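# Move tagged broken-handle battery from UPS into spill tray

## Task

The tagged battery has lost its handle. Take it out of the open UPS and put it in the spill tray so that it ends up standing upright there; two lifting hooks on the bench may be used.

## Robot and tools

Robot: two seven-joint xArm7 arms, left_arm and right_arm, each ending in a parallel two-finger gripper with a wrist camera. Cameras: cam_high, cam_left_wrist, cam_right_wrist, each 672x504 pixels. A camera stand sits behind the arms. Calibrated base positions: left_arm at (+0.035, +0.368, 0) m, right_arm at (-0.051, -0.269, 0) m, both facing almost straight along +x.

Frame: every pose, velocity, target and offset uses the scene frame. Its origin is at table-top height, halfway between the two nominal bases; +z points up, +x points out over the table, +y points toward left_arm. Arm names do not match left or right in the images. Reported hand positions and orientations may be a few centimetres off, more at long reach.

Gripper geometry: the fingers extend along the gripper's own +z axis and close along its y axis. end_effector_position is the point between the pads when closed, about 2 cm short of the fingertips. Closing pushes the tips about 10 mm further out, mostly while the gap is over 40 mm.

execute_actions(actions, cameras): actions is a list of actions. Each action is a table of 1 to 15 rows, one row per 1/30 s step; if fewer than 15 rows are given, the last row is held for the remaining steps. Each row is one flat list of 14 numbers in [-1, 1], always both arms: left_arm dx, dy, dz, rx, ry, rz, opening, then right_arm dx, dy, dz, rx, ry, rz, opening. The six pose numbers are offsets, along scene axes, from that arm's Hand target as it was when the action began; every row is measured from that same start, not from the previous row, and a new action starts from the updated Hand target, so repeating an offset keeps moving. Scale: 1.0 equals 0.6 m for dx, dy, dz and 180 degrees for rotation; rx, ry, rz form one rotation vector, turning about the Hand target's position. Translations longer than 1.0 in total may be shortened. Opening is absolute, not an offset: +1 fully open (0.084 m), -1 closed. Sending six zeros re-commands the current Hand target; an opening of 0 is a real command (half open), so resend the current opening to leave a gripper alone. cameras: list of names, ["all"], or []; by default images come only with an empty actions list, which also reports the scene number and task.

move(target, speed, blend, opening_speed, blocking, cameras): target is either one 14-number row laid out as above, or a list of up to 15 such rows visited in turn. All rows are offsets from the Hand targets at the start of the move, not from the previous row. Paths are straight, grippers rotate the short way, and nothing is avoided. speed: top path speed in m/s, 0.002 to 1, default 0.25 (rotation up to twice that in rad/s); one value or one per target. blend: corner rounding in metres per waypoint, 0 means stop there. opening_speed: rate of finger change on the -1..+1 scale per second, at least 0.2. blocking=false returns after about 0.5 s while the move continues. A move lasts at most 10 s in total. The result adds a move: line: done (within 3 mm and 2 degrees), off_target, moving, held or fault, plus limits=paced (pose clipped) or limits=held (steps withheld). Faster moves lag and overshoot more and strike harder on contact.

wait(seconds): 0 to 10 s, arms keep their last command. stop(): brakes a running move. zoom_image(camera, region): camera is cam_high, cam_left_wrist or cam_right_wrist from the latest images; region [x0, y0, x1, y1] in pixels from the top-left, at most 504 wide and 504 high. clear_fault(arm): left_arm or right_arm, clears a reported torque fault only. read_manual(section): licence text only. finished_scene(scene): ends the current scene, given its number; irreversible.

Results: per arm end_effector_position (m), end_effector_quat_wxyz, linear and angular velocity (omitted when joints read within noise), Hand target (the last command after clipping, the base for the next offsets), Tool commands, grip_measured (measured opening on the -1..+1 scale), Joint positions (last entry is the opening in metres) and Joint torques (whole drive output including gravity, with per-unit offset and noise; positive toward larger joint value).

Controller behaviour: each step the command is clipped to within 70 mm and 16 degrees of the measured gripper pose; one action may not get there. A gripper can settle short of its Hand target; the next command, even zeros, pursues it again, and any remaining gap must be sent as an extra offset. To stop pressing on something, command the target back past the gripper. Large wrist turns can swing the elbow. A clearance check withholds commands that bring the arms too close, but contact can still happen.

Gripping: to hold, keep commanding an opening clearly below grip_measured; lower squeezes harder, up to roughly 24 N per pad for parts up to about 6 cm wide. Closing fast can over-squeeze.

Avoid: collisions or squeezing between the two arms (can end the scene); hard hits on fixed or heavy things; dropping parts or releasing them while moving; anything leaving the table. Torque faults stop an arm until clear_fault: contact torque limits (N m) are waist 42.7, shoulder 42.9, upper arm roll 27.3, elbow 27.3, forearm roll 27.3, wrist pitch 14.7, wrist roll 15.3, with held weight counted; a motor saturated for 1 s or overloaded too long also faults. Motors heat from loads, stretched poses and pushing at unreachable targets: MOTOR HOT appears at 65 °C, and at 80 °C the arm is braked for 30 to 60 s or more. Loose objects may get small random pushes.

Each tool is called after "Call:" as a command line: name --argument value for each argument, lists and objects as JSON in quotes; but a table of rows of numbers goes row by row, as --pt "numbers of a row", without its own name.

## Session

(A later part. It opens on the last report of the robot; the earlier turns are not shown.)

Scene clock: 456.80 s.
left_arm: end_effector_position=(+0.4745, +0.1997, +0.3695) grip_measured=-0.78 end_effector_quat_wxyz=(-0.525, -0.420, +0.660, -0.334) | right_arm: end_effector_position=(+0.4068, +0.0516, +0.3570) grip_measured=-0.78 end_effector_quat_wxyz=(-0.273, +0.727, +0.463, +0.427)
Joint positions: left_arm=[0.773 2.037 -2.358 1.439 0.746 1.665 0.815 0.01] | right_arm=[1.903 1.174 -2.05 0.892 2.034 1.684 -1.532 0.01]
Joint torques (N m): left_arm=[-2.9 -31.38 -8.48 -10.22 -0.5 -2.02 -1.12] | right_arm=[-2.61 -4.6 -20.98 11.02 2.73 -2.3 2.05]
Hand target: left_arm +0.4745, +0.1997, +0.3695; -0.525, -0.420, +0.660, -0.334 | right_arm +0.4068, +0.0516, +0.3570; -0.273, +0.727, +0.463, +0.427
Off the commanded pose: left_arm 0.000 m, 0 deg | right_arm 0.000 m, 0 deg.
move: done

Call:
move --target '[0,0,0,0,0,0,-1,0.0011,0.0023,0,0,0,0,-1]' --speed 0.03

Call:
move --target '[0,0,0,0,0,0,-1,0.0011,0.0023,0,0,0,0,-1]' --speed 0.03

Call:
move --target '[0,0,0,0,0,0,-1,0,0,0.03,0,0,0,-1]' --speed 0.03 --cameras '["cam_left_wrist"]'

Scene clock: 457.87 s.
left_arm: end_effector_position=(+0.4745, +0.1997, +0.3695) grip_measured=-0.78 end_effector_quat_wxyz=(-0.525, -0.420, +0.660, -0.334) | right_arm: end_effector_position=(+0.4074, +0.0530, +0.3570) grip_measured=-0.78 end_effector_quat_wxyz=(-0.273, +0.727, +0.463, +0.427)
Joint positions: left_arm=[0.773 2.037 -2.358 1.439 0.746 1.665 0.815 0.01] | right_arm=[1.902 1.175 -2.047 0.896 2.036 1.682 -1.53 0.01]
Joint torques (N m): left_arm=[-2.91 -31.39 -8.36 -10.3 -0.56 -2.13 -1.14] | right_arm=[-2.06 -4.67 -19.87 11.65 3.07 -2.02 2]
Hand target: left_arm +0.4745, +0.1997, +0.3695; -0.525, -0.420, +0.660, -0.334 | right_arm +0.4074, +0.0530, +0.3570; -0.273, +0.727, +0.463, +0.427
Off the commanded pose: left_arm 0.000 m, 0 deg | right_arm 0.000 m, 0 deg.
move: done

Scene clock: 458.57 s.
left_arm: end_effector_position=(+0.4745, +0.1997, +0.3695) grip_measured=-0.78 end_effector_quat_wxyz=(-0.525, -0.420, +0.660, -0.334) | right_arm: end_effector_position=(+0.4081, +0.0544, +0.3570) grip_measured=-0.78 end_effector_quat_wxyz=(-0.273, +0.727, +0.463, +0.427)
Joint positions: left_arm=[0.773 2.037 -2.358 1.439 0.746 1.665 0.815 0.01] | right_arm=[1.901 1.175 -2.044 0.899 2.038 1.679 -1.528 0.01]
Joint torques (N m): left_arm=[-3.11 -31.27 -8.45 -10.23 -0.57 -2.13 -1.16] | right_arm=[-2.05 -4.62 -19.9 11.6 2.98 -2.13 2]
Hand target: left_arm +0.4745, +0.1997, +0.3695; -0.525, -0.420, +0.660, -0.334 | right_arm +0.4081, +0.0544, +0.3570; -0.273, +0.727, +0.463, +0.427
Off the commanded pose: left_arm 0.000 m, 0 deg | right_arm 0.000 m, 0 deg.
move: done

Scene clock: 459.47 s.
left_arm: end_effector_position=(+0.4745, +0.1997, +0.3695) grip_measured=-0.78 end_effector_quat_wxyz=(-0.525, -0.420, +0.660, -0.334) | right_arm: end_effector_position=(+0.4081, +0.0544, +0.3748) grip_measured=-0.78 end_effector_quat_wxyz=(-0.273, +0.727, +0.463, +0.427)
Joint positions: left_arm=[0.773 2.037 -2.358 1.439 0.746 1.665 0.815 0.01] | right_arm=[1.892 1.162 -2.075 0.931 2.014 1.691 -1.501 0.01]
Joint torques (N m): left_arm=[-2.97 -30.98 -8.45 -10.3 -0.49 -2.14 -1.12] | right_arm=[-2.01 -18.13 -31.84 13.22 1.89 0.83 2.13]
Hand target: left_arm +0.4745, +0.1997, +0.3695; -0.525, -0.420, +0.660, -0.334 | right_arm +0.4081, +0.0544, +0.3750; -0.273, +0.727, +0.463, +0.427
Off the commanded pose: left_arm 0.000 m, 0 deg | right_arm 0.000 m, 0 deg.
move: done
Images, in order (width x height): cam_left_wrist 672x504.

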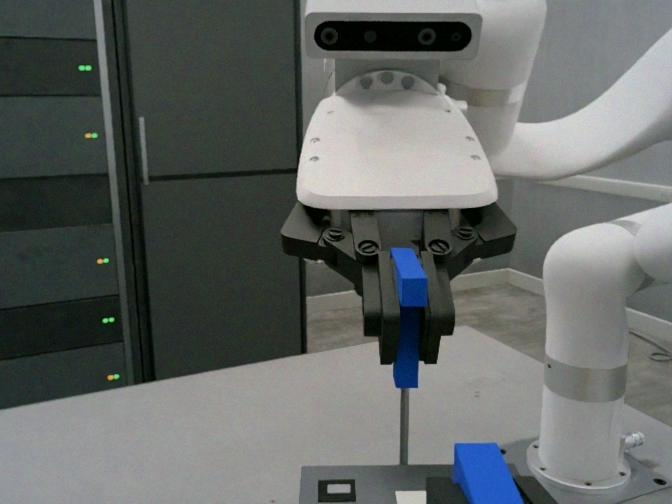

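Call:
move --target '[0,0,0,0,0,0,-1,0,0,0.0067,0,0,0,-1]' --speed 0.02 --cameras '["cam_left_wrist"]'

Scene clock: 460.40 s.
left_arm: end_effector_position=(+0.4745, +0.1997, +0.3695) grip_measured=-0.78 end_effector_quat_wxyz=(-0.525, -0.420, +0.660, -0.334) | right_arm: end_effector_position=(+0.4081, +0.0544, +0.3790) grip_measured=-0.78 end_effector_quat_wxyz=(-0.272, +0.727, +0.463, +0.427)
Joint positions: left_arm=[0.773 2.037 -2.358 1.439 0.746 1.665 0.815 0.01] | right_arm=[1.89 1.159 -2.082 0.939 2.009 1.693 -1.494 0.01]
Joint torques (N m): left_arm=[-2.92 -31.24 -8.49 -9.93 -0.71 -2.12 -1.09] | right_arm=[-2.5 -17.24 -25.93 11.56 0.52 0.97 2.14]
Hand target: left_arm +0.4745, +0.1997, +0.3695; -0.525, -0.420, +0.660, -0.334 | right_arm +0.4081, +0.0544, +0.3790; -0.273, +0.727, +0.463, +0.427
Off the commanded pose: left_arm 0.000 m, 0 deg | right_arm 0.000 m, 0 deg.
move: done
Images, in order (width x height): cam_left_wrist 672x504.

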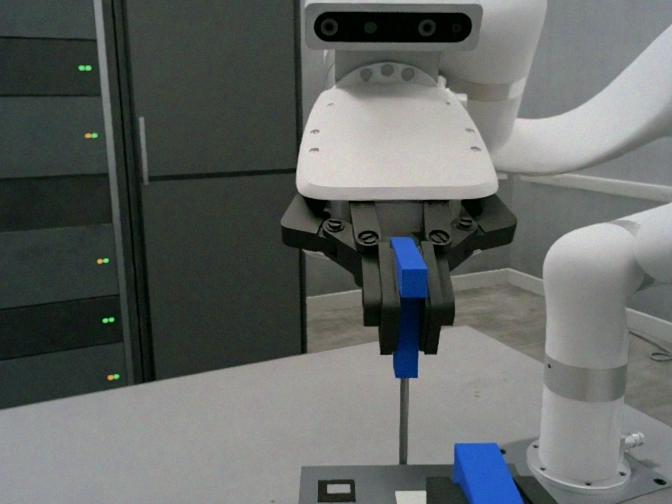

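Call:
move --pt "0 0 0 0 0 0 -1 -0.004 -0.0085 0 0 0 0 -1" --pt "0 0 0 0 0 0 -1 -0.004 -0.0085 -0.0367 0 0 0 -1" --pt "0 0 0 0 0 0 -1 0.0 0.0 -0.0367 0 0 0 -1" --speed 0.05

Call:
move --target '[0,0,0,0,0,0,-1,0.0021,0.0045,0,0,0,0,-1]' --speed 0.03

Call:
move --target '[0,0,0,0,0,0,-1,0.0021,0.0045,0,0,0,0,-1]' --speed 0.03 --cameras '["cam_left_wrist"]'

Call:
move --target '[0,0,0,0,0,0,-1,0,0,0.03,0,0,0,-1]' --speed 0.03 --cameras '["cam_left_wrist"]'

Call:
move --target '[0,0,0,0,0,0,-1,0,0,0.0067,0,0,0,-1]' --speed 0.02 --cameras '["cam_left_wrist"]'

Scene clock: 462.80 s.
left_arm: end_effector_position=(+0.4745, +0.1997, +0.3695) grip_measured=-0.78 end_effector_quat_wxyz=(-0.525, -0.420, +0.660, -0.334) | right_arm: end_effector_position=(+0.4081, +0.0543, +0.3570) grip_measured=-0.78 end_effector_quat_wxyz=(-0.272, +0.727, +0.463, +0.427)
Joint positions: left_arm=[0.773 2.037 -2.358 1.439 0.746 1.665 0.815 0.01] | right_arm=[1.901 1.175 -2.044 0.899 2.038 1.679 -1.528 0.01]
Joint torques (N m): left_arm=[-2.48 -31 -8.51 -8.02 -0.6 -2.15 -1.18] | right_arm=[-2.67 -5.12 -21.2 10.51 2.55 -2.39 1.96]
Hand target: left_arm +0.4745, +0.1997, +0.3695; -0.525, -0.420, +0.660, -0.334 | right_arm +0.4081, +0.0544, +0.3570; -0.273, +0.727, +0.463, +0.427
Off the commanded pose: left_arm 0.000 m, 0 deg | right_arm 0.000 m, 0 deg.
move: done

Scene clock: 463.50 s.
left_arm: end_effector_position=(+0.4745, +0.1997, +0.3695) grip_measured=-0.78 end_effector_quat_wxyz=(-0.525, -0.420, +0.660, -0.334) | right_arm: end_effector_position=(+0.4093, +0.0570, +0.3570) grip_measured=-0.78 end_effector_quat_wxyz=(-0.272, +0.727, +0.463, +0.427)
Joint positions: left_arm=[0.773 2.037 -2.358 1.439 0.746 1.665 0.815 0.01] | right_arm=[1.899 1.176 -2.039 0.906 2.042 1.674 -1.524 0.01]
Joint torques (N m): left_arm=[-2.51 -30.99 -8.58 -7.54 -0.65 -2.12 -1.1] | right_arm=[-1.59 -4.7 -20.14 12.41 3.31 -2.09 1.96]
Hand target: left_arm +0.4745, +0.1997, +0.3695; -0.525, -0.420, +0.660, -0.334 | right_arm +0.4093, +0.0571, +0.3570; -0.273, +0.727, +0.463, +0.427
Off the commanded pose: left_arm 0.000 m, 0 deg | right_arm 0.000 m, 0 deg.
move: done

Scene clock: 464.20 s.
left_arm: end_effector_position=(+0.4745, +0.1997, +0.3695) grip_measured=-0.78 end_effector_quat_wxyz=(-0.525, -0.420, +0.660, -0.334) | right_arm: end_effector_position=(+0.4106, +0.0597, +0.3570) grip_measured=-0.78 end_effector_quat_wxyz=(-0.273, +0.727, +0.463, +0.427)
Joint positions: left_arm=[0.773 2.037 -2.358 1.439 0.746 1.665 0.815 0.01] | right_arm=[1.898 1.176 -2.034 0.913 2.046 1.669 -1.52 0.01]
Joint torques (N m): left_arm=[-2.28 -30.84 -8.52 -7.04 -0.59 -2.13 -1.17] | right_arm=[-1.25 -4.96 -20.73 13 3.63 -1.91 1.98]
Hand target: left_arm +0.4745, +0.1997, +0.3695; -0.525, -0.420, +0.660, -0.334 | right_arm +0.4106, +0.0598, +0.3570; -0.273, +0.727, +0.463, +0.427
Off the commanded pose: left_arm 0.000 m, 0 deg | right_arm 0.000 m, 0 deg.
move: done
Images, in order (width x height): cam_left_wrist 672x504.

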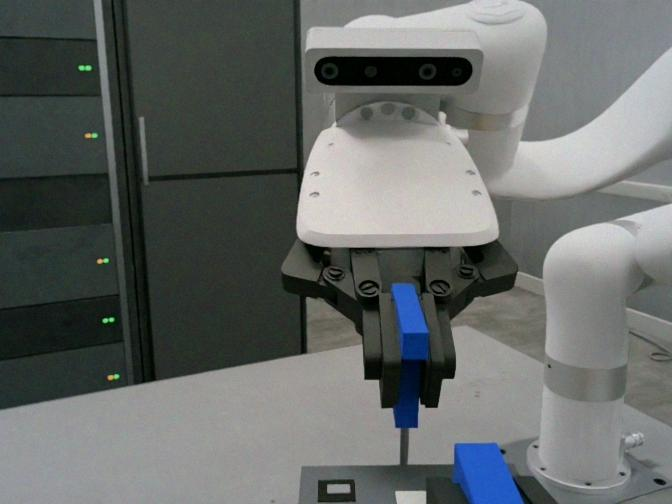

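Scene clock: 465.10 s.
left_arm: end_effector_position=(+0.4745, +0.1997, +0.3695) grip_measured=-0.78 end_effector_quat_wxyz=(-0.525, -0.420, +0.660, -0.334) | right_arm: end_effector_position=(+0.4106, +0.0598, +0.3749) grip_measured=-0.78 end_effector_quat_wxyz=(-0.273, +0.727, +0.463, +0.427)
Joint positions: left_arm=[0.773 2.037 -2.358 1.439 0.746 1.665 0.815 0.01] | right_arm=[1.889 1.164 -2.065 0.945 2.023 1.681 -1.492 0.01]
Joint torques (N m): left_arm=[-2.27 -30.83 -8.58 -6.38 -0.57 -2.18 -1.12] | right_arm=[-2.72 -17.16 -26.03 10.7 0.12 0.78 2.05]
Hand target: left_arm +0.4745, +0.1997, +0.3695; -0.525, -0.420, +0.660, -0.334 | right_arm +0.4106, +0.0598, +0.3750; -0.273, +0.727, +0.463, +0.427
Off the commanded pose: left_arm 0.000 m, 0 deg | right_arm 0.000 m, 0 deg.
move: done
Images, in order (width x height): cam_left_wrist 672x504.

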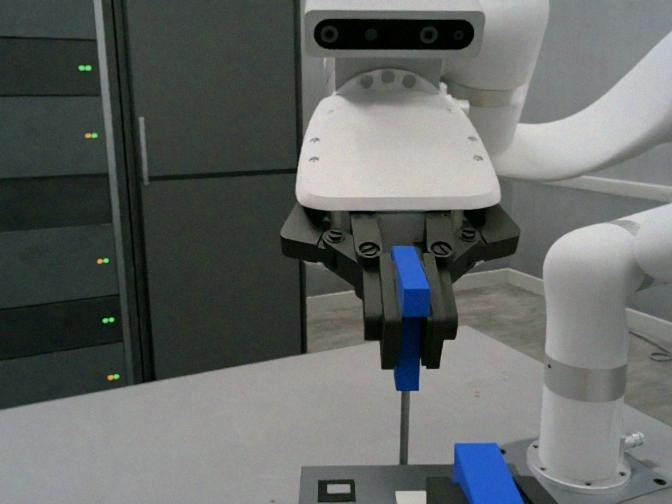

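Scene clock: 465.80 s.
left_arm: end_effector_position=(+0.4745, +0.1997, +0.3695) grip_measured=-0.78 end_effector_quat_wxyz=(-0.525, -0.420, +0.660, -0.334) | right_arm: end_effector_position=(+0.4106, +0.0598, +0.3789) grip_measured=-0.78 end_effector_quat_wxyz=(-0.273, +0.727, +0.463, +0.427)
Joint positions: left_arm=[0.773 2.037 -2.358 1.439 0.746 1.665 0.815 0.01] | right_arm=[1.887 1.161 -2.071 0.953 2.018 1.683 -1.486 0.01]
Joint torques (N m): left_arm=[-2.13 -30.78 -8.62 -5.82 -0.62 -2.17 -1.07] | right_arm=[-2.72 -17.3 -26.06 10.7 -0.03 0.78 2.03]
Hand target: left_arm +0.4745, +0.1997, +0.3695; -0.525, -0.420, +0.660, -0.334 | right_arm +0.4106, +0.0598, +0.3790; -0.273, +0.727, +0.463, +0.427
Off the commanded pose: left_arm 0.000 m, 0 deg | right_arm 0.000 m, 0 deg.
move: done
Images, in order (width x height): cam_left_wrist 672x504.

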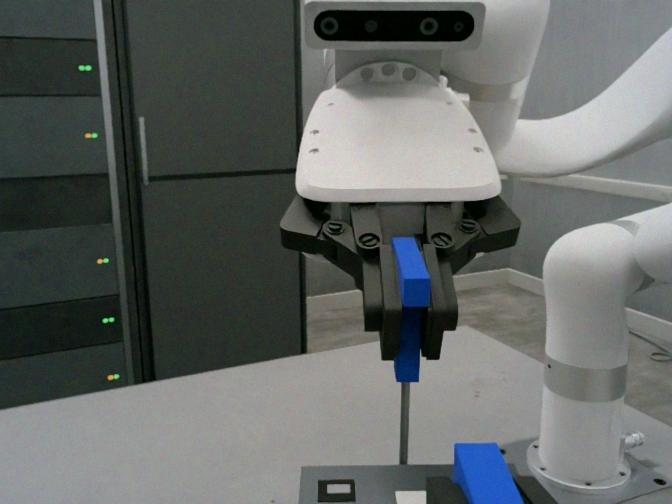

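Call:
move --pt "0 0 0 0 0 0 -1 0 0 0.02 0 0 0 -1" --pt "0 0 0 0 0 0 -1 -0.0242 -0.0515 0.0417 0 0 0 -1" --speed 0.08 --cameras '["cam_left_wrist"]'

Call:
zoom_image --camera "cam_left_wrist" --region '[340, 290, 480, 450]'

Scene clock: 468.60 s.
left_arm: end_effector_position=(+0.4745, +0.1997, +0.3695) grip_measured=-0.78 end_effector_quat_wxyz=(-0.525, -0.420, +0.660, -0.334) | right_arm: end_effector_position=(+0.3961, +0.0289, +0.4040) grip_measured=-0.78 end_effector_quat_wxyz=(-0.273, +0.727, +0.463, +0.427)
Joint positions: left_arm=[0.773 2.037 -2.358 1.439 0.746 1.665 0.815 0.01] | right_arm=[1.89 1.131 -2.169 0.929 1.938 1.755 -1.495 0.01]
Joint torques (N m): left_arm=[-1.6 -30.64 -8.76 -4.76 -0.63 -2.22 -1.14] | right_arm=[2.35 -15.98 -24.51 5.44 0.19 0.77 -2.08]
Hand target: left_arm +0.4745, +0.1997, +0.3695; -0.525, -0.420, +0.660, -0.334 | right_arm +0.3961, +0.0289, +0.4040; -0.273, +0.727, +0.463, +0.427
Off the commanded pose: left_arm 0.000 m, 0 deg | right_arm 0.000 m, 0 deg.
move: done
Images, in order (width x height): cam_left_wrist 672x504.

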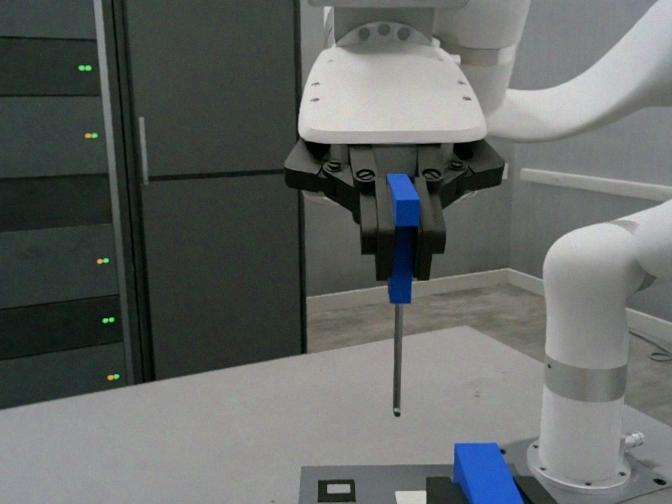

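Scaled by 3.150 from the camera's 672x504 image, which has a finer 960x720 frame.

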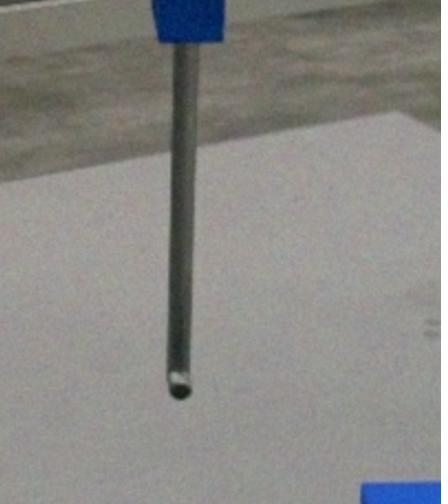

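Call:
move --target '[0,0,0,0,0,0,-1,-0.006,-0.013,0,0.0503,-0.0235,0,-1]' --speed 0.08 --cameras '["cam_left_wrist"]'

Call:
zoom_image --camera "cam_left_wrist" --region '[340, 290, 480, 450]'

Scene clock: 471.10 s.
left_arm: end_effector_position=(+0.4745, +0.1997, +0.3695) grip_measured=-0.78 end_effector_quat_wxyz=(-0.525, -0.420, +0.660, -0.334) | right_arm: end_effector_position=(+0.3925, +0.0211, +0.4040) grip_measured=-0.78 end_effector_quat_wxyz=(-0.312, +0.687, +0.438, +0.489)
Joint positions: left_arm=[0.773 2.037 -2.358 1.439 0.746 1.665 0.815 0.01] | right_arm=[1.947 1.11 -2.149 0.796 2.088 1.736 -1.587 0.01]
Joint torques (N m): left_arm=[-1.46 -30.29 -8.77 -4.71 -0.63 -2.16 -1.23] | right_arm=[2.54 -14.62 -18.73 6.2 2.75 -2.02 -2.03]
Hand target: left_arm +0.4745, +0.1997, +0.3695; -0.525, -0.420, +0.660, -0.334 | right_arm +0.3925, +0.0211, +0.4040; -0.312, +0.687, +0.438, +0.489
Off the commanded pose: left_arm 0.000 m, 0 deg | right_arm 0.000 m, 0 deg.
move: done
Images, in order (width x height): cam_left_wrist 672x504.

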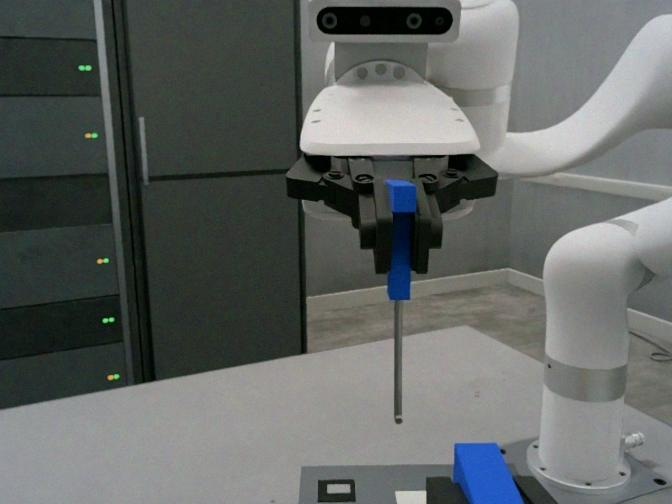

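Scaled by 3.150 from the camera's 672x504 image, which has a finer 960x720 frame.

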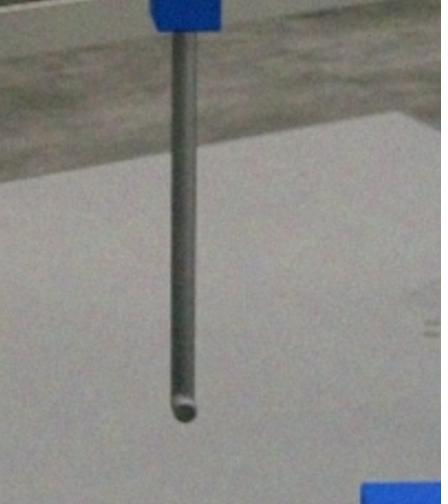

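Call:
move --pt "0 0 0 0 0 0 -1 0 0 -0.0783 0 0 0 -1" --pt "0 0 0 0 0 0 -1 0.0155 0.0332 -0.0783 0 0 0 -1" --speed 0.08 --blend 0.005 --cameras '["cam_left_wrist"]'

Scene clock: 475.03 s.
left_arm: end_effector_position=(+0.4745, +0.1997, +0.3695) grip_measured=-0.78 end_effector_quat_wxyz=(-0.525, -0.420, +0.660, -0.334) | right_arm: end_effector_position=(+0.4018, +0.0410, +0.3570) grip_measured=-0.78 end_effector_quat_wxyz=(-0.312, +0.687, +0.438, +0.489)
Joint positions: left_arm=[0.773 2.037 -2.358 1.439 0.746 1.665 0.815 0.01] | right_arm=[1.957 1.131 -2.02 0.762 2.185 1.673 -1.646 0.01]
Joint torques (N m): left_arm=[-0.87 -29.88 -9.01 -4.76 -0.6 -2.26 -1.25] | right_arm=[-2.77 -3.24 -20.18 11.4 2.51 -1.9 1.97]
Hand target: left_arm +0.4745, +0.1997, +0.3695; -0.525, -0.420, +0.660, -0.334 | right_arm +0.4018, +0.0410, +0.3570; -0.312, +0.687, +0.438, +0.489
Off the commanded pose: left_arm 0.000 m, 0 deg | right_arm 0.000 m, 0 deg.
move: done
Images, in order (width x height): cam_left_wrist 672x504.

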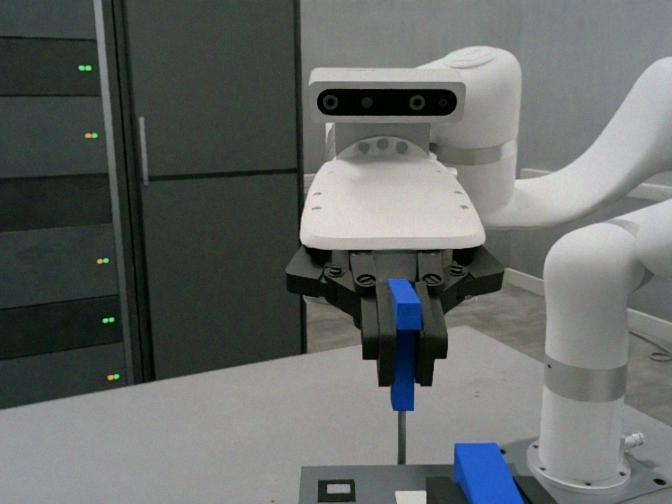

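Call:
move --target '[0,0,0,0,0,0,-1, 0.0028,0.006,0,0,0,0,-1]' --speed 0.03

Call:
move --target '[0,0,0,0,0,0,-1, 0.0014,0.003,0,0,0,0,-1]' --speed 0.03

Call:
move --target '[0,0,0,0,0,0,-1, 0.0014,0.003,0,0,0,0,-1]' --speed 0.03

Scene clock: 476.30 s.
left_arm: end_effector_position=(+0.4745, +0.1997, +0.3695) grip_measured=-0.78 end_effector_quat_wxyz=(-0.525, -0.420, +0.660, -0.334) | right_arm: end_effector_position=(+0.4034, +0.0446, +0.3570) grip_measured=-0.78 end_effector_quat_wxyz=(-0.312, +0.687, +0.438, +0.489)
Joint positions: left_arm=[0.773 2.037 -2.358 1.439 0.746 1.665 0.815 0.01] | right_arm=[1.955 1.131 -2.013 0.771 2.191 1.665 -1.641 0.01]
Joint torques (N m): left_arm=[-0.62 -29.9 -9.13 -4.7 -0.58 -2.28 -1.19] | right_arm=[-2.79 -3.16 -20.2 11.26 2.76 -1.9 2.09]
Hand target: left_arm +0.4745, +0.1997, +0.3695; -0.525, -0.420, +0.660, -0.334 | right_arm +0.4035, +0.0446, +0.3570; -0.312, +0.687, +0.438, +0.489
Off the commanded pose: left_arm 0.000 m, 0 deg | right_arm 0.000 m, 0 deg.
move: done

Scene clock: 477.00 s.
left_arm: end_effector_position=(+0.4745, +0.1997, +0.3695) grip_measured=-0.78 end_effector_quat_wxyz=(-0.525, -0.420, +0.660, -0.334) | right_arm: end_effector_position=(+0.4043, +0.0464, +0.3570) grip_measured=-0.78 end_effector_quat_wxyz=(-0.312, +0.687, +0.438, +0.489)
Joint positions: left_arm=[0.773 2.037 -2.358 1.439 0.746 1.665 0.815 0.01] | right_arm=[1.955 1.132 -2.009 0.776 2.194 1.661 -1.639 0.01]
Joint torques (N m): left_arm=[-0.65 -29.83 -9.17 -4.58 -0.48 -2.29 -1.2] | right_arm=[-2.7 -3.34 -20.35 11.25 2.62 -1.93 1.99]
Hand target: left_arm +0.4745, +0.1997, +0.3695; -0.525, -0.420, +0.660, -0.334 | right_arm +0.4043, +0.0464, +0.3570; -0.312, +0.687, +0.438, +0.489
Off the commanded pose: left_arm 0.000 m, 0 deg | right_arm 0.000 m, 0 deg.
move: done

Scene clock: 477.70 s.
left_arm: end_effector_position=(+0.4745, +0.1997, +0.3695) grip_measured=-0.78 end_effector_quat_wxyz=(-0.525, -0.420, +0.660, -0.334) | right_arm: end_effector_position=(+0.4051, +0.0482, +0.3570) grip_measured=-0.78 end_effector_quat_wxyz=(-0.312, +0.687, +0.438, +0.489)
Joint positions: left_arm=[0.773 2.037 -2.358 1.439 0.746 1.665 0.815 0.01] | right_arm=[1.954 1.132 -2.005 0.78 2.197 1.657 -1.637 0.01]
Joint torques (N m): left_arm=[-0.56 -29.53 -9.23 -4.8 -0.55 -2.28 -1.24] | right_arm=[-1.92 -3.26 -18.94 12.48 2.86 -1.48 2.08]
Hand target: left_arm +0.4745, +0.1997, +0.3695; -0.525, -0.420, +0.660, -0.334 | right_arm +0.4051, +0.0482, +0.3570; -0.312, +0.687, +0.438, +0.489
Off the commanded pose: left_arm 0.000 m, 0 deg | right_arm 0.000 m, 0 deg.
move: done

Call:
move --target '[0,0,0,0,0,0,-1, 0.0005,0.0011,0,0,0,0,-1]' --speed 0.03

Call:
move --target '[0,0,0,0,0,0,-1, 0,0,0.0217,0,0,0,-1]' --speed 0.03 --cameras '["cam_left_wrist"]'

Call:
zoom_image --camera "cam_left_wrist" --region '[300, 400, 520, 504]'

Call:
move --target '[0,0,0,0,0,0,-1, 0,0,0.0033,0,0,0,-1]' --speed 0.03

Call:
move --target '[0,0,0,0,0,0,-1, 0,0,0.0033,0,0,0,-1]' --speed 0.03

Scene clock: 478.90 s.
left_arm: end_effector_position=(+0.4745, +0.1997, +0.3695) grip_measured=-0.78 end_effector_quat_wxyz=(-0.525, -0.420, +0.660, -0.334) | right_arm: end_effector_position=(+0.4054, +0.0489, +0.3570) grip_measured=-0.78 end_effector_quat_wxyz=(-0.312, +0.687, +0.438, +0.489)
Joint positions: left_arm=[0.773 2.037 -2.358 1.439 0.746 1.665 0.815 0.01] | right_arm=[1.954 1.132 -2.004 0.782 2.199 1.656 -1.636 0.01]
Joint torques (N m): left_arm=[-0.25 -29.77 -9.29 -4.65 -0.49 -2.26 -1.13] | right_arm=[-1.85 -3.13 -18.97 12.47 2.96 -1.51 2.03]
Hand target: left_arm +0.4745, +0.1997, +0.3695; -0.525, -0.420, +0.660, -0.334 | right_arm +0.4054, +0.0489, +0.3570; -0.312, +0.687, +0.438, +0.489
Off the commanded pose: left_arm 0.000 m, 0 deg | right_arm 0.000 m, 0 deg.
move: done

Scene clock: 479.67 s.
left_arm: end_effector_position=(+0.4745, +0.1997, +0.3695) grip_measured=-0.78 end_effector_quat_wxyz=(-0.525, -0.420, +0.660, -0.334) | right_arm: end_effector_position=(+0.4054, +0.0489, +0.3700) grip_measured=-0.78 end_effector_quat_wxyz=(-0.312, +0.687, +0.438, +0.489)
Joint positions: left_arm=[0.773 2.037 -2.358 1.439 0.746 1.665 0.815 0.01] | right_arm=[1.951 1.128 -2.029 0.802 2.18 1.661 -1.613 0.01]
Joint torques (N m): left_arm=[-0.18 -29.83 -9.29 -4.69 -0.42 -2.34 -1.17] | right_arm=[-1.89 -15.58 -25.33 12.64 0.83 1.54 2.02]
Hand target: left_arm +0.4745, +0.1997, +0.3695; -0.525, -0.420, +0.660, -0.334 | right_arm +0.4054, +0.0489, +0.3700; -0.312, +0.687, +0.438, +0.489
Off the commanded pose: left_arm 0.000 m, 0 deg | right_arm 0.000 m, 0 deg.
move: done
Images, in order (width x height): cam_left_wrist 672x504.

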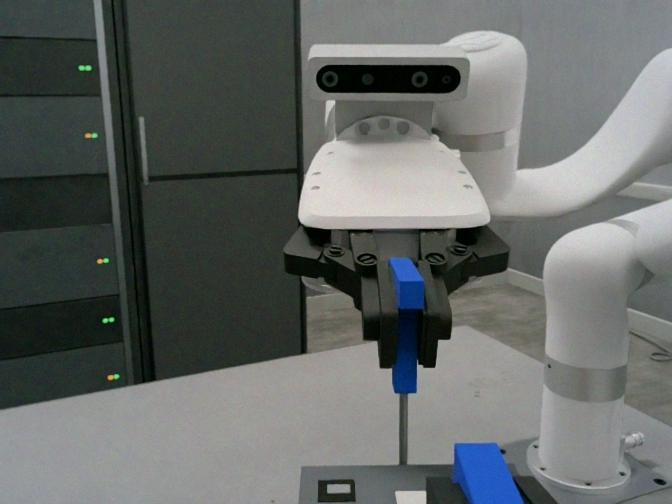

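Scaled by 2.291 from the camera's 672x504 image, which has a finer 960x720 frame.

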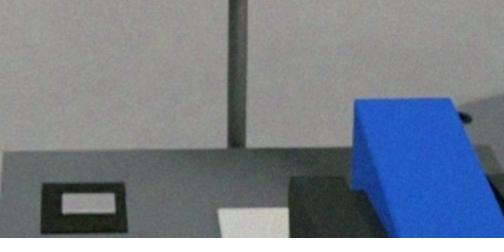

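Scene clock: 480.37 s.
left_arm: end_effector_position=(+0.4745, +0.1997, +0.3695) grip_measured=-0.78 end_effector_quat_wxyz=(-0.525, -0.420, +0.660, -0.334) | right_arm: end_effector_position=(+0.4054, +0.0489, +0.3720) grip_measured=-0.78 end_effector_quat_wxyz=(-0.312, +0.687, +0.438, +0.489)
Joint positions: left_arm=[0.773 2.037 -2.358 1.439 0.746 1.665 0.815 0.01] | right_arm=[1.95 1.128 -2.033 0.805 2.177 1.661 -1.609 0.01]
Joint torques (N m): left_arm=[-0.03 -29.61 -9.3 -4.72 -0.53 -2.3 -1.23] | right_arm=[-2.08 -15.43 -25.22 12.7 0.73 1.47 2.01]
Hand target: left_arm +0.4745, +0.1997, +0.3695; -0.525, -0.420, +0.660, -0.334 | right_arm +0.4054, +0.0489, +0.3720; -0.312, +0.687, +0.438, +0.489
Off the commanded pose: left_arm 0.000 m, 0 deg | right_arm 0.000 m, 0 deg.
move: done

Scene clock: 481.07 s.
left_arm: end_effector_position=(+0.4745, +0.1997, +0.3695) grip_measured=-0.78 end_effector_quat_wxyz=(-0.525, -0.420, +0.660, -0.334) | right_arm: end_effector_position=(+0.4054, +0.0489, +0.3740) grip_measured=-0.78 end_effector_quat_wxyz=(-0.312, +0.687, +0.438, +0.489)
Joint positions: left_arm=[0.773 2.037 -2.358 1.439 0.746 1.665 0.815 0.01] | right_arm=[1.95 1.127 -2.037 0.808 2.174 1.662 -1.606 0.01]
Joint torques (N m): left_arm=[0.02 -29.56 -9.37 -4.78 -0.62 -2.34 -1.2] | right_arm=[-2.07 -15.57 -25.15 12.8 0.84 1.5 2.04]
Hand target: left_arm +0.4745, +0.1997, +0.3695; -0.525, -0.420, +0.660, -0.334 | right_arm +0.4054, +0.0489, +0.3740; -0.312, +0.687, +0.438, +0.489
Off the commanded pose: left_arm 0.000 m, 0 deg | right_arm 0.000 m, 0 deg.
move: done

Call:
move --target '[0,0,0,0,0,0,-1, 0,0,0.0025,0,0,0,-1]' --speed 0.02

Call:
move --target '[0,0,0,0,0,0,-1, 0,0,0.0025,0,0,0,-1]' --speed 0.02

Scene clock: 482.00 s.
left_arm: end_effector_position=(+0.4745, +0.1997, +0.3695) grip_measured=-0.78 end_effector_quat_wxyz=(-0.525, -0.420, +0.660, -0.334) | right_arm: end_effector_position=(+0.4054, +0.0489, +0.3754) grip_measured=-0.78 end_effector_quat_wxyz=(-0.312, +0.687, +0.438, +0.489)
Joint positions: left_arm=[0.773 2.037 -2.358 1.439 0.746 1.665 0.815 0.01] | right_arm=[1.95 1.126 -2.04 0.81 2.172 1.663 -1.603 0.01]
Joint torques (N m): left_arm=[-0.04 -29.33 -9.34 -4.83 -0.44 -2.34 -1.23] | right_arm=[-3.07 -17.08 -34.58 13.54 2 1.01 2.15]
Hand target: left_arm +0.4745, +0.1997, +0.3695; -0.525, -0.420, +0.660, -0.334 | right_arm +0.4054, +0.0489, +0.3755; -0.312, +0.687, +0.438, +0.489
Off the commanded pose: left_arm 0.000 m, 0 deg | right_arm 0.000 m, 0 deg.
move: done

Scene clock: 482.70 s.
left_arm: end_effector_position=(+0.4745, +0.1997, +0.3695) grip_measured=-0.78 end_effector_quat_wxyz=(-0.525, -0.420, +0.660, -0.334) | right_arm: end_effector_position=(+0.4055, +0.0488, +0.3771) grip_measured=-0.78 end_effector_quat_wxyz=(-0.312, +0.687, +0.438, +0.489)
Joint positions: left_arm=[0.773 2.037 -2.358 1.439 0.746 1.665 0.815 0.01] | right_arm=[1.949 1.126 -2.043 0.813 2.17 1.663 -1.601 0.01]
Joint torques (N m): left_arm=[0.1 -29.28 -9.45 -4.71 -0.54 -2.25 -1.22] | right_arm=[-1.23 -15.15 -23.36 12.3 0.5 1.11 2.09]
Hand target: left_arm +0.4745, +0.1997, +0.3695; -0.525, -0.420, +0.660, -0.334 | right_arm +0.4054, +0.0489, +0.3770; -0.312, +0.687, +0.438, +0.489
Off the commanded pose: left_arm 0.000 m, 0 deg | right_arm 0.000 m, 0 deg.
move: done

Call:
wait --seconds 0 --cameras '["cam_left_wrist","cam_high"]'

Call:
zoom_image --camera "cam_left_wrist" --region '[280, 240, 520, 504]'

Call:
zoom_image --camera "cam_high" --region '[180, 150, 480, 400]'

Scene clock: 483.20 s.
left_arm: end_effector_position=(+0.4745, +0.1997, +0.3695) grip_measured=-0.78 end_effector_quat_wxyz=(-0.525, -0.420, +0.660, -0.334) | right_arm: end_effector_position=(+0.4055, +0.0488, +0.3770) grip_measured=-0.78 end_effector_quat_wxyz=(-0.312, +0.687, +0.438, +0.489)
Joint positions: left_arm=[0.773 2.037 -2.358 1.439 0.746 1.665 0.815 0.01] | right_arm=[1.949 1.126 -2.043 0.813 2.17 1.663 -1.601 0.01]
Joint torques (N m): left_arm=[0.24 -29.21 -9.51 -4.77 -0.6 -2.27 -1.22] | right_arm=[0.94 -13.93 -20.14 11.7 0.34 1.31 2]
Hand target: left_arm +0.4745, +0.1997, +0.3695; -0.525, -0.420, +0.660, -0.334 | right_arm +0.4054, +0.0489, +0.3770; -0.312, +0.687, +0.438, +0.489
Tool commands: left_gripper/opening=-1.0 right_gripper/opening=-1.0
Off the commanded pose: left_arm 0.000 m, 0 deg | right_arm 0.000 m, 0 deg.
Images, in order (width x height): cam_high 672x504, cam_left_wrist 672x504.

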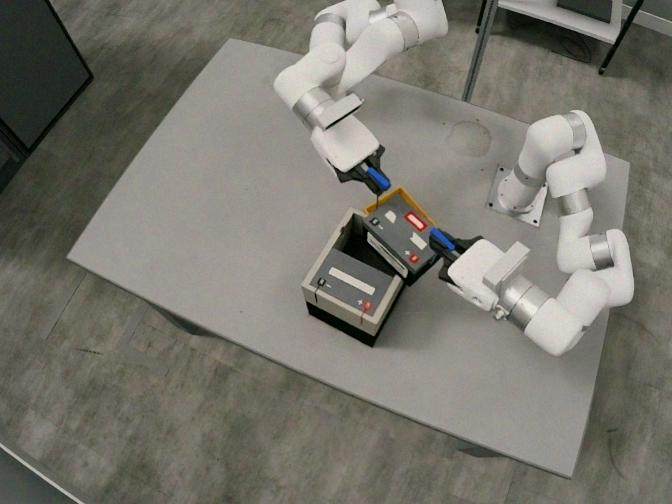

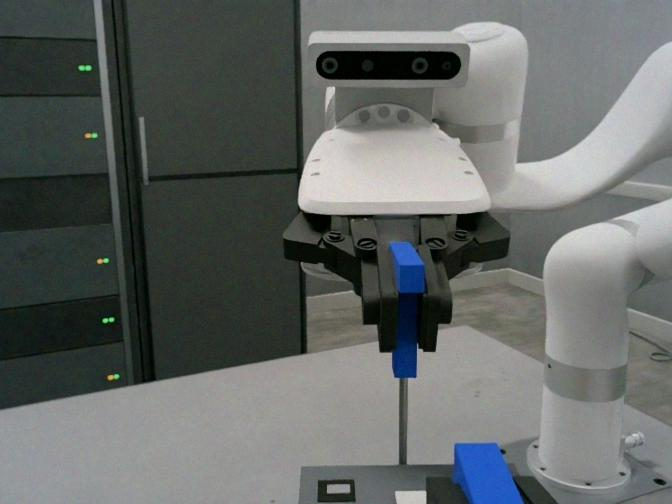

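Scaled by 1.909 from the camera's 672x504 image, which has a finer 960x720 frame.

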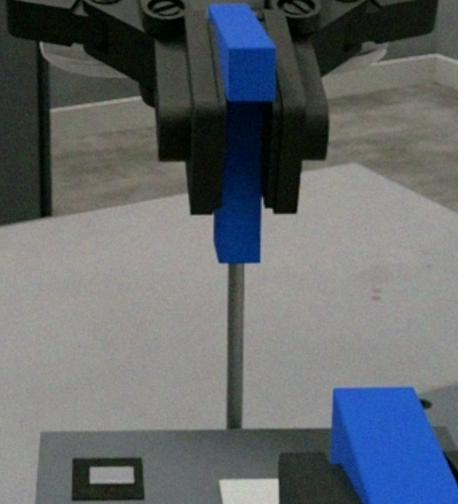

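Scaled by 1.680 from the camera's 672x504 image, which has a finer 960x720 frame.

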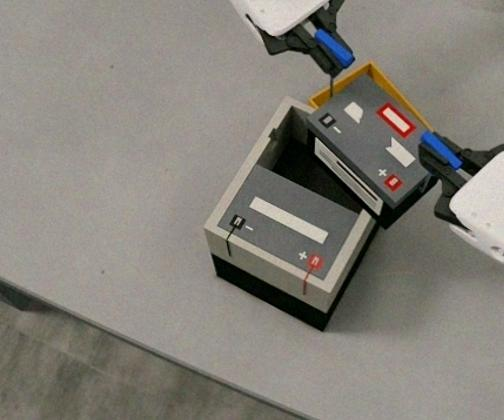

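Call:
move --target '[0,0,0,0,0,0,-1, -0.0056,-0.0121,0,0,0,0,-1]' --speed 0.04

Call:
move --target '[0,0,0,0,0,0,-1, 0.0014,0.003,0,0,0,0,-1]' --speed 0.03

Call:
move --target '[0,0,0,0,0,0,-1, 0.0007,0.0015,0,0,0,0,-1]' --speed 0.03

Call:
move --target '[0,0,0,0,0,0,-1, 0.0007,0.0015,0,0,0,0,-1]' --speed 0.03

Call:
move --target '[0,0,0,0,0,0,-1, 0.0007,0.0015,0,0,0,0,-1]' --speed 0.03

Scene clock: 485.73 s.
left_arm: end_effector_position=(+0.4745, +0.1997, +0.3695) grip_measured=-0.78 end_effector_quat_wxyz=(-0.525, -0.420, +0.660, -0.334) | right_arm: end_effector_position=(+0.4021, +0.0416, +0.3770) grip_measured=-0.78 end_effector_quat_wxyz=(-0.312, +0.687, +0.438, +0.489)
Joint positions: left_arm=[0.773 2.037 -2.358 1.439 0.746 1.665 0.815 0.01] | right_arm=[1.952 1.124 -2.057 0.795 2.158 1.679 -1.609 0.01]
Joint torques (N m): left_arm=[0.65 -29.13 -9.56 -4.65 -0.51 -2.3 -1.22] | right_arm=[2.5 -15.25 -24.95 5.72 0.07 1.16 -2.12]
Hand target: left_arm +0.4745, +0.1997, +0.3695; -0.525, -0.420, +0.660, -0.334 | right_arm +0.4021, +0.0416, +0.3770; -0.312, +0.687, +0.438, +0.489
Off the commanded pose: left_arm 0.000 m, 0 deg | right_arm 0.000 m, 0 deg.
move: done

Scene clock: 486.43 s.
left_arm: end_effector_position=(+0.4745, +0.1997, +0.3695) grip_measured=-0.78 end_effector_quat_wxyz=(-0.525, -0.420, +0.660, -0.334) | right_arm: end_effector_position=(+0.4029, +0.0434, +0.3770) grip_measured=-0.78 end_effector_quat_wxyz=(-0.312, +0.687, +0.438, +0.489)
Joint positions: left_arm=[0.773 2.037 -2.358 1.439 0.746 1.665 0.815 0.01] | right_arm=[1.951 1.124 -2.054 0.799 2.161 1.675 -1.607 0.01]
Joint torques (N m): left_arm=[0.74 -29 -9.66 -4.78 -0.49 -2.37 -1.23] | right_arm=[-2.69 -4.2 -20.08 11.53 2.63 -2.03 2]
Hand target: left_arm +0.4745, +0.1997, +0.3695; -0.525, -0.420, +0.660, -0.334 | right_arm +0.4029, +0.0434, +0.3770; -0.312, +0.687, +0.438, +0.489
Off the commanded pose: left_arm 0.000 m, 0 deg | right_arm 0.000 m, 0 deg.
move: done

Scene clock: 487.13 s.
left_arm: end_effector_position=(+0.4745, +0.1997, +0.3695) grip_measured=-0.78 end_effector_quat_wxyz=(-0.525, -0.420, +0.660, -0.334) | right_arm: end_effector_position=(+0.4033, +0.0443, +0.3770) grip_measured=-0.78 end_effector_quat_wxyz=(-0.312, +0.687, +0.438, +0.489)
Joint positions: left_arm=[0.773 2.037 -2.358 1.439 0.746 1.665 0.815 0.01] | right_arm=[1.951 1.125 -2.052 0.802 2.162 1.673 -1.606 0.01]
Joint torques (N m): left_arm=[0.79 -28.95 -9.56 -4.75 -0.43 -2.28 -1.22] | right_arm=[-2.68 -3.14 -20.07 11.71 2.67 -1.98 1.97]
Hand target: left_arm +0.4745, +0.1997, +0.3695; -0.525, -0.420, +0.660, -0.334 | right_arm +0.4033, +0.0443, +0.3770; -0.312, +0.687, +0.438, +0.489
Off the commanded pose: left_arm 0.000 m, 0 deg | right_arm 0.000 m, 0 deg.
move: done

Scene clock: 487.83 s.
left_arm: end_effector_position=(+0.4745, +0.1997, +0.3695) grip_measured=-0.78 end_effector_quat_wxyz=(-0.525, -0.420, +0.660, -0.334) | right_arm: end_effector_position=(+0.4037, +0.0452, +0.3770) grip_measured=-0.78 end_effector_quat_wxyz=(-0.312, +0.687, +0.438, +0.489)
Joint positions: left_arm=[0.773 2.037 -2.358 1.439 0.746 1.665 0.815 0.01] | right_arm=[1.951 1.125 -2.05 0.804 2.164 1.671 -1.605 0.01]
Joint torques (N m): left_arm=[0.94 -28.74 -9.71 -4.85 -0.55 -2.32 -1.21] | right_arm=[-2.77 -3.28 -20.13 11.64 2.73 -1.99 2]
Hand target: left_arm +0.4745, +0.1997, +0.3695; -0.525, -0.420, +0.660, -0.334 | right_arm +0.4038, +0.0452, +0.3770; -0.312, +0.687, +0.438, +0.489
Off the commanded pose: left_arm 0.000 m, 0 deg | right_arm 0.000 m, 0 deg.
move: done

Scene clock: 488.53 s.
left_arm: end_effector_position=(+0.4745, +0.1997, +0.3695) grip_measured=-0.78 end_effector_quat_wxyz=(-0.525, -0.420, +0.660, -0.334) | right_arm: end_effector_position=(+0.4042, +0.0461, +0.3770) grip_measured=-0.78 end_effector_quat_wxyz=(-0.312, +0.687, +0.438, +0.489)
Joint positions: left_arm=[0.773 2.037 -2.358 1.439 0.746 1.665 0.815 0.01] | right_arm=[1.95 1.125 -2.048 0.806 2.166 1.669 -1.604 0.01]
Joint torques (N m): left_arm=[0.9 -28.91 -9.72 -4.79 -0.46 -2.32 -1.2] | right_arm=[-2.65 -3.36 -20.12 11.55 2.64 -1.94 1.98]
Hand target: left_arm +0.4745, +0.1997, +0.3695; -0.525, -0.420, +0.660, -0.334 | right_arm +0.4042, +0.0461, +0.3770; -0.312, +0.687, +0.438, +0.489
Off the commanded pose: left_arm 0.000 m, 0 deg | right_arm 0.000 m, 0 deg.
move: done

Call:
move --target '[0,0,0,0,0,0,-1, 0.0007,0.0015,0,0,0,0,-1]' --speed 0.03

Call:
move --target '[0,0,0,0,0,0,-1, 0.0007,0.0015,0,0,0,0,-1]' --speed 0.03

Call:
move --target '[0,0,0,0,0,0,-1, 0.0007,0.0015,0,0,0,0,-1]' --speed 0.03

Call:
move --target '[0,0,0,0,0,0,-1, 0.0007,0.0015,0,0,0,0,-1]' --speed 0.03

Scene clock: 489.60 s.
left_arm: end_effector_position=(+0.4745, +0.1997, +0.3695) grip_measured=-0.78 end_effector_quat_wxyz=(-0.525, -0.420, +0.660, -0.334) | right_arm: end_effector_position=(+0.4046, +0.0470, +0.3770) grip_measured=-0.78 end_effector_quat_wxyz=(-0.312, +0.687, +0.438, +0.489)
Joint positions: left_arm=[0.773 2.037 -2.358 1.439 0.746 1.665 0.815 0.01] | right_arm=[1.95 1.125 -2.046 0.808 2.167 1.667 -1.603 0.01]
Joint torques (N m): left_arm=[1.19 -28.69 -9.7 -4.74 -0.51 -2.39 -1.25] | right_arm=[-2.75 -3.24 -20.14 11.49 2.6 -1.94 2.02]
Hand target: left_arm +0.4745, +0.1997, +0.3695; -0.525, -0.420, +0.660, -0.334 | right_arm +0.4046, +0.0470, +0.3770; -0.312, +0.687, +0.438, +0.489
Off the commanded pose: left_arm 0.000 m, 0 deg | right_arm 0.000 m, 0 deg.
move: done

Scene clock: 490.30 s.
left_arm: end_effector_position=(+0.4745, +0.1997, +0.3695) grip_measured=-0.78 end_effector_quat_wxyz=(-0.525, -0.420, +0.660, -0.334) | right_arm: end_effector_position=(+0.4050, +0.0479, +0.3770) grip_measured=-0.78 end_effector_quat_wxyz=(-0.312, +0.687, +0.438, +0.489)
Joint positions: left_arm=[0.773 2.037 -2.358 1.439 0.746 1.665 0.815 0.01] | right_arm=[1.95 1.126 -2.044 0.811 2.169 1.665 -1.602 0.01]
Joint torques (N m): left_arm=[1.17 -28.64 -9.84 -4.77 -0.41 -2.37 -1.24] | right_arm=[-2.63 -3.28 -20.28 11.52 2.68 -2 2.01]
Hand target: left_arm +0.4745, +0.1997, +0.3695; -0.525, -0.420, +0.660, -0.334 | right_arm +0.4050, +0.0479, +0.3770; -0.312, +0.687, +0.438, +0.489
Off the commanded pose: left_arm 0.000 m, 0 deg | right_arm 0.000 m, 0 deg.
move: done

Scene clock: 491.00 s.
left_arm: end_effector_position=(+0.4745, +0.1997, +0.3695) grip_measured=-0.78 end_effector_quat_wxyz=(-0.525, -0.420, +0.660, -0.334) | right_arm: end_effector_position=(+0.4054, +0.0488, +0.3770) grip_measured=-0.78 end_effector_quat_wxyz=(-0.312, +0.687, +0.438, +0.489)
Joint positions: left_arm=[0.773 2.037 -2.358 1.439 0.746 1.665 0.815 0.01] | right_arm=[1.949 1.126 -2.043 0.813 2.17 1.663 -1.601 0.01]
Joint torques (N m): left_arm=[1.27 -28.7 -9.93 -4.77 -0.48 -2.37 -1.2] | right_arm=[-2.6 -3.24 -19.8 12 2.92 -1.95 1.99]
Hand target: left_arm +0.4745, +0.1997, +0.3695; -0.525, -0.420, +0.660, -0.334 | right_arm +0.4054, +0.0488, +0.3770; -0.312, +0.687, +0.438, +0.489
Off the commanded pose: left_arm 0.000 m, 0 deg | right_arm 0.000 m, 0 deg.
move: done

Scene clock: 491.70 s.
left_arm: end_effector_position=(+0.4745, +0.1997, +0.3695) grip_measured=-0.78 end_effector_quat_wxyz=(-0.525, -0.420, +0.660, -0.334) | right_arm: end_effector_position=(+0.4059, +0.0497, +0.3770) grip_measured=-0.78 end_effector_quat_wxyz=(-0.312, +0.687, +0.438, +0.489)
Joint positions: left_arm=[0.773 2.037 -2.358 1.439 0.746 1.665 0.815 0.01] | right_arm=[1.949 1.126 -2.041 0.815 2.172 1.661 -1.6 0.01]
Joint torques (N m): left_arm=[1.43 -28.48 -9.9 -4.76 -0.46 -2.32 -1.25] | right_arm=[-1.95 -3.27 -18.91 12.73 3.12 -1.62 1.99]
Hand target: left_arm +0.4745, +0.1997, +0.3695; -0.525, -0.420, +0.660, -0.334 | right_arm +0.4059, +0.0497, +0.3770; -0.312, +0.687, +0.438, +0.489
Off the commanded pose: left_arm 0.000 m, 0 deg | right_arm 0.000 m, 0 deg.
move: done

Call:
move --target '[0,0,0,0,0,0,-1, -0.0056,-0.0121,-0.033,0,0,0,-1]' --speed 0.05 --cameras '["cam_left_wrist","cam_right_wrist"]'

Call:
zoom_image --camera "cam_right_wrist" --region '[160, 150, 500, 504]'

Scene clock: 493.47 s.
left_arm: end_effector_position=(+0.4745, +0.1997, +0.3695) grip_measured=-0.78 end_effector_quat_wxyz=(-0.525, -0.420, +0.660, -0.334) | right_arm: end_effector_position=(+0.4025, +0.0424, +0.3572) grip_measured=-0.78 end_effector_quat_wxyz=(-0.312, +0.687, +0.438, +0.489)
Joint positions: left_arm=[0.773 2.037 -2.358 1.439 0.746 1.665 0.815 0.01] | right_arm=[1.956 1.13 -2.017 0.766 2.187 1.67 -1.644 0.01]
Joint torques (N m): left_arm=[1.57 -28.33 -9.95 -4.71 -0.46 -2.3 -1.17] | right_arm=[2.52 -2.99 -20.14 5.48 2.6 1.3 -2.2]
Hand target: left_arm +0.4745, +0.1997, +0.3695; -0.525, -0.420, +0.660, -0.334 | right_arm +0.4025, +0.0424, +0.3572; -0.312, +0.687, +0.438, +0.489
Off the commanded pose: left_arm 0.000 m, 0 deg | right_arm 0.000 m, 0 deg.
move: done
Images, in order (width x height): cam_left_wrist 672x504, cam_right_wrist 672x504.

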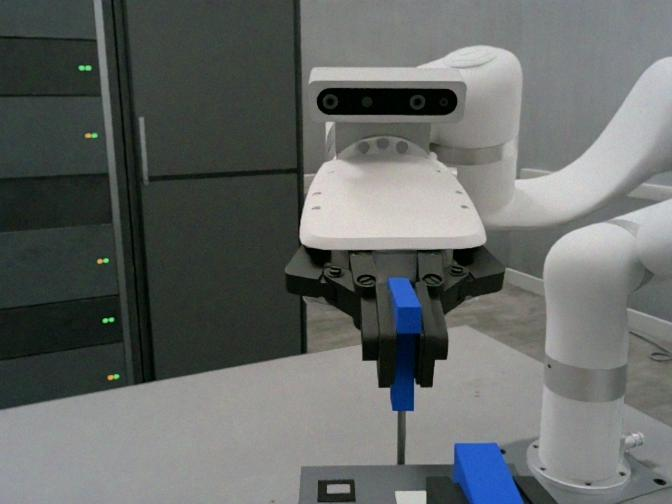

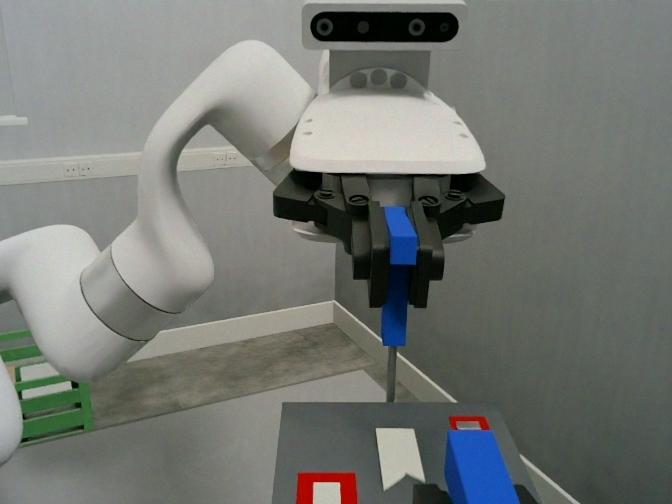

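Scaled by 1.424 from the camera's 672x504 image, which has a finer 960x720 frame.

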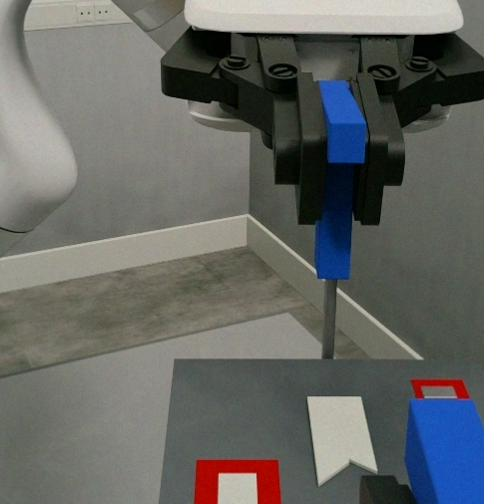

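Call:
wait --seconds 0 --cameras '["cam_high"]'

Call:
zoom_image --camera "cam_high" --region '[340, 170, 450, 290]'

Scene clock: 494.03 s.
left_arm: end_effector_position=(+0.4745, +0.1997, +0.3695) grip_measured=-0.78 end_effector_quat_wxyz=(-0.525, -0.420, +0.660, -0.334) | right_arm: end_effector_position=(+0.4025, +0.0424, +0.3572) grip_measured=-0.78 end_effector_quat_wxyz=(-0.312, +0.687, +0.438, +0.489)
Joint positions: left_arm=[0.773 2.037 -2.358 1.439 0.746 1.665 0.815 0.01] | right_arm=[1.956 1.13 -2.017 0.766 2.187 1.67 -1.644 0.01]
Joint torques (N m): left_arm=[1.69 -28.14 -10 -4.74 -0.41 -2.37 -1.21] | right_arm=[2.5 -3.13 -20.22 5.43 2.75 1.29 -2.1]
Hand target: left_arm +0.4745, +0.1997, +0.3695; -0.525, -0.420, +0.660, -0.334 | right_arm +0.4025, +0.0424, +0.3572; -0.312, +0.687, +0.438, +0.489
Tool commands: left_gripper/opening=-1.0 right_gripper/opening=-1.0
Off the commanded pose: left_arm 0.000 m, 0 deg | right_arm 0.000 m, 0 deg.
Images, in order (width x height): cam_high 672x504.

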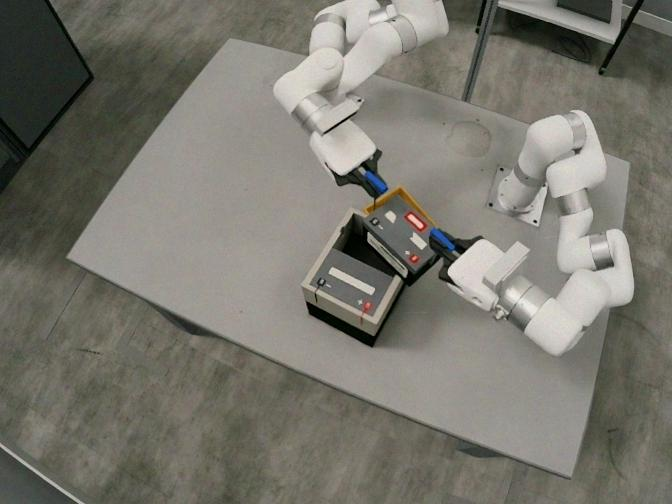

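Scaled by 4.200 from the camera's 672x504 image, which has a finer 960x720 frame.

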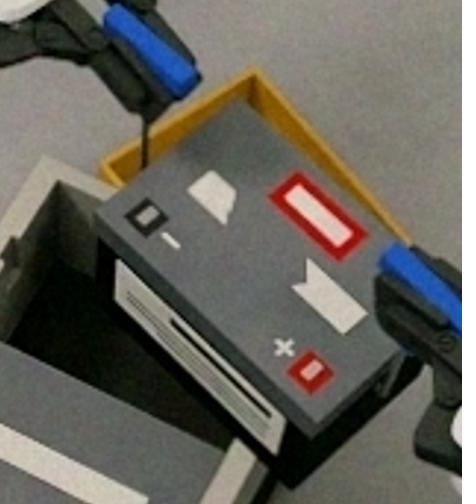

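Call:
move --pt "0 0 0 0 0 0 -1 -0.1 -0.2144 0 0 0 0 -1" --speed 0.15 --cameras '["cam_right_wrist"]'

Call:
zoom_image --camera "cam_right_wrist" --region '[200, 220, 480, 430]'

Scene clock: 496.83 s.
left_arm: end_effector_position=(+0.4745, +0.1997, +0.3695) grip_measured=-0.78 end_effector_quat_wxyz=(-0.525, -0.420, +0.660, -0.334) | right_arm: end_effector_position=(+0.3425, -0.0862, +0.3572) grip_measured=-0.78 end_effector_quat_wxyz=(-0.312, +0.687, +0.438, +0.489)
Joint positions: left_arm=[0.773 2.037 -2.358 1.439 0.746 1.665 0.815 0.01] | right_arm=[1.893 1.071 -2.295 0.544 1.881 1.959 -1.839 0.01]
Joint torques (N m): left_arm=[2.08 -28.03 -10.21 -4.74 -0.45 -2.37 -1.17] | right_arm=[-2.73 -11.63 -19.04 7.76 0.43 1.66 -2.14]
Hand target: left_arm +0.4745, +0.1997, +0.3695; -0.525, -0.420, +0.660, -0.334 | right_arm +0.3425, -0.0862, +0.3572; -0.312, +0.687, +0.438, +0.489
Off the commanded pose: left_arm 0.000 m, 0 deg | right_arm 0.000 m, 0 deg.
move: done
Images, in order (width x height): cam_right_wrist 672x504.

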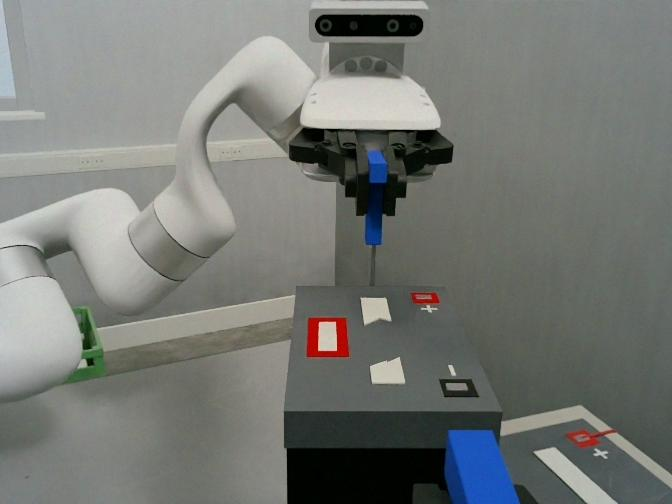

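Scaled by 1.800 from the camera's 672x504 image, which has a finer 960x720 frame.

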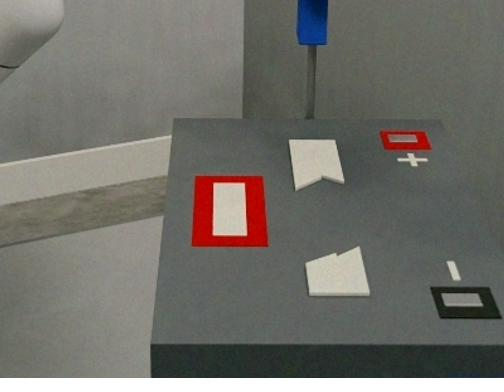

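Call:
zoom_image --camera "cam_right_wrist" --region '[270, 390, 340, 480]'

Call:
zoom_image --camera "cam_right_wrist" --region '[450, 390, 540, 504]'

Scaled by 5.600 from the camera's 672x504 image, which has a finer 960x720 frame.

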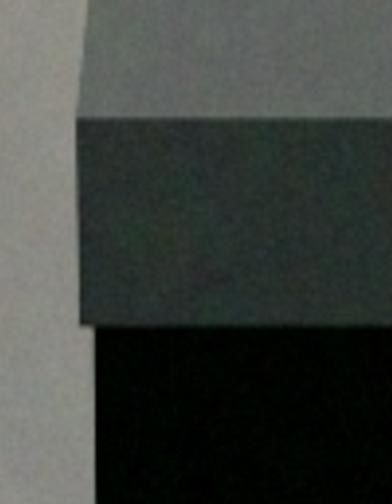

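Scaled by 4.421 from the camera's 672x504 image, which has a finer 960x720 frame.

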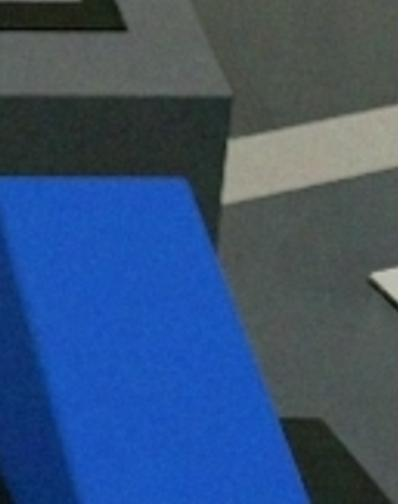

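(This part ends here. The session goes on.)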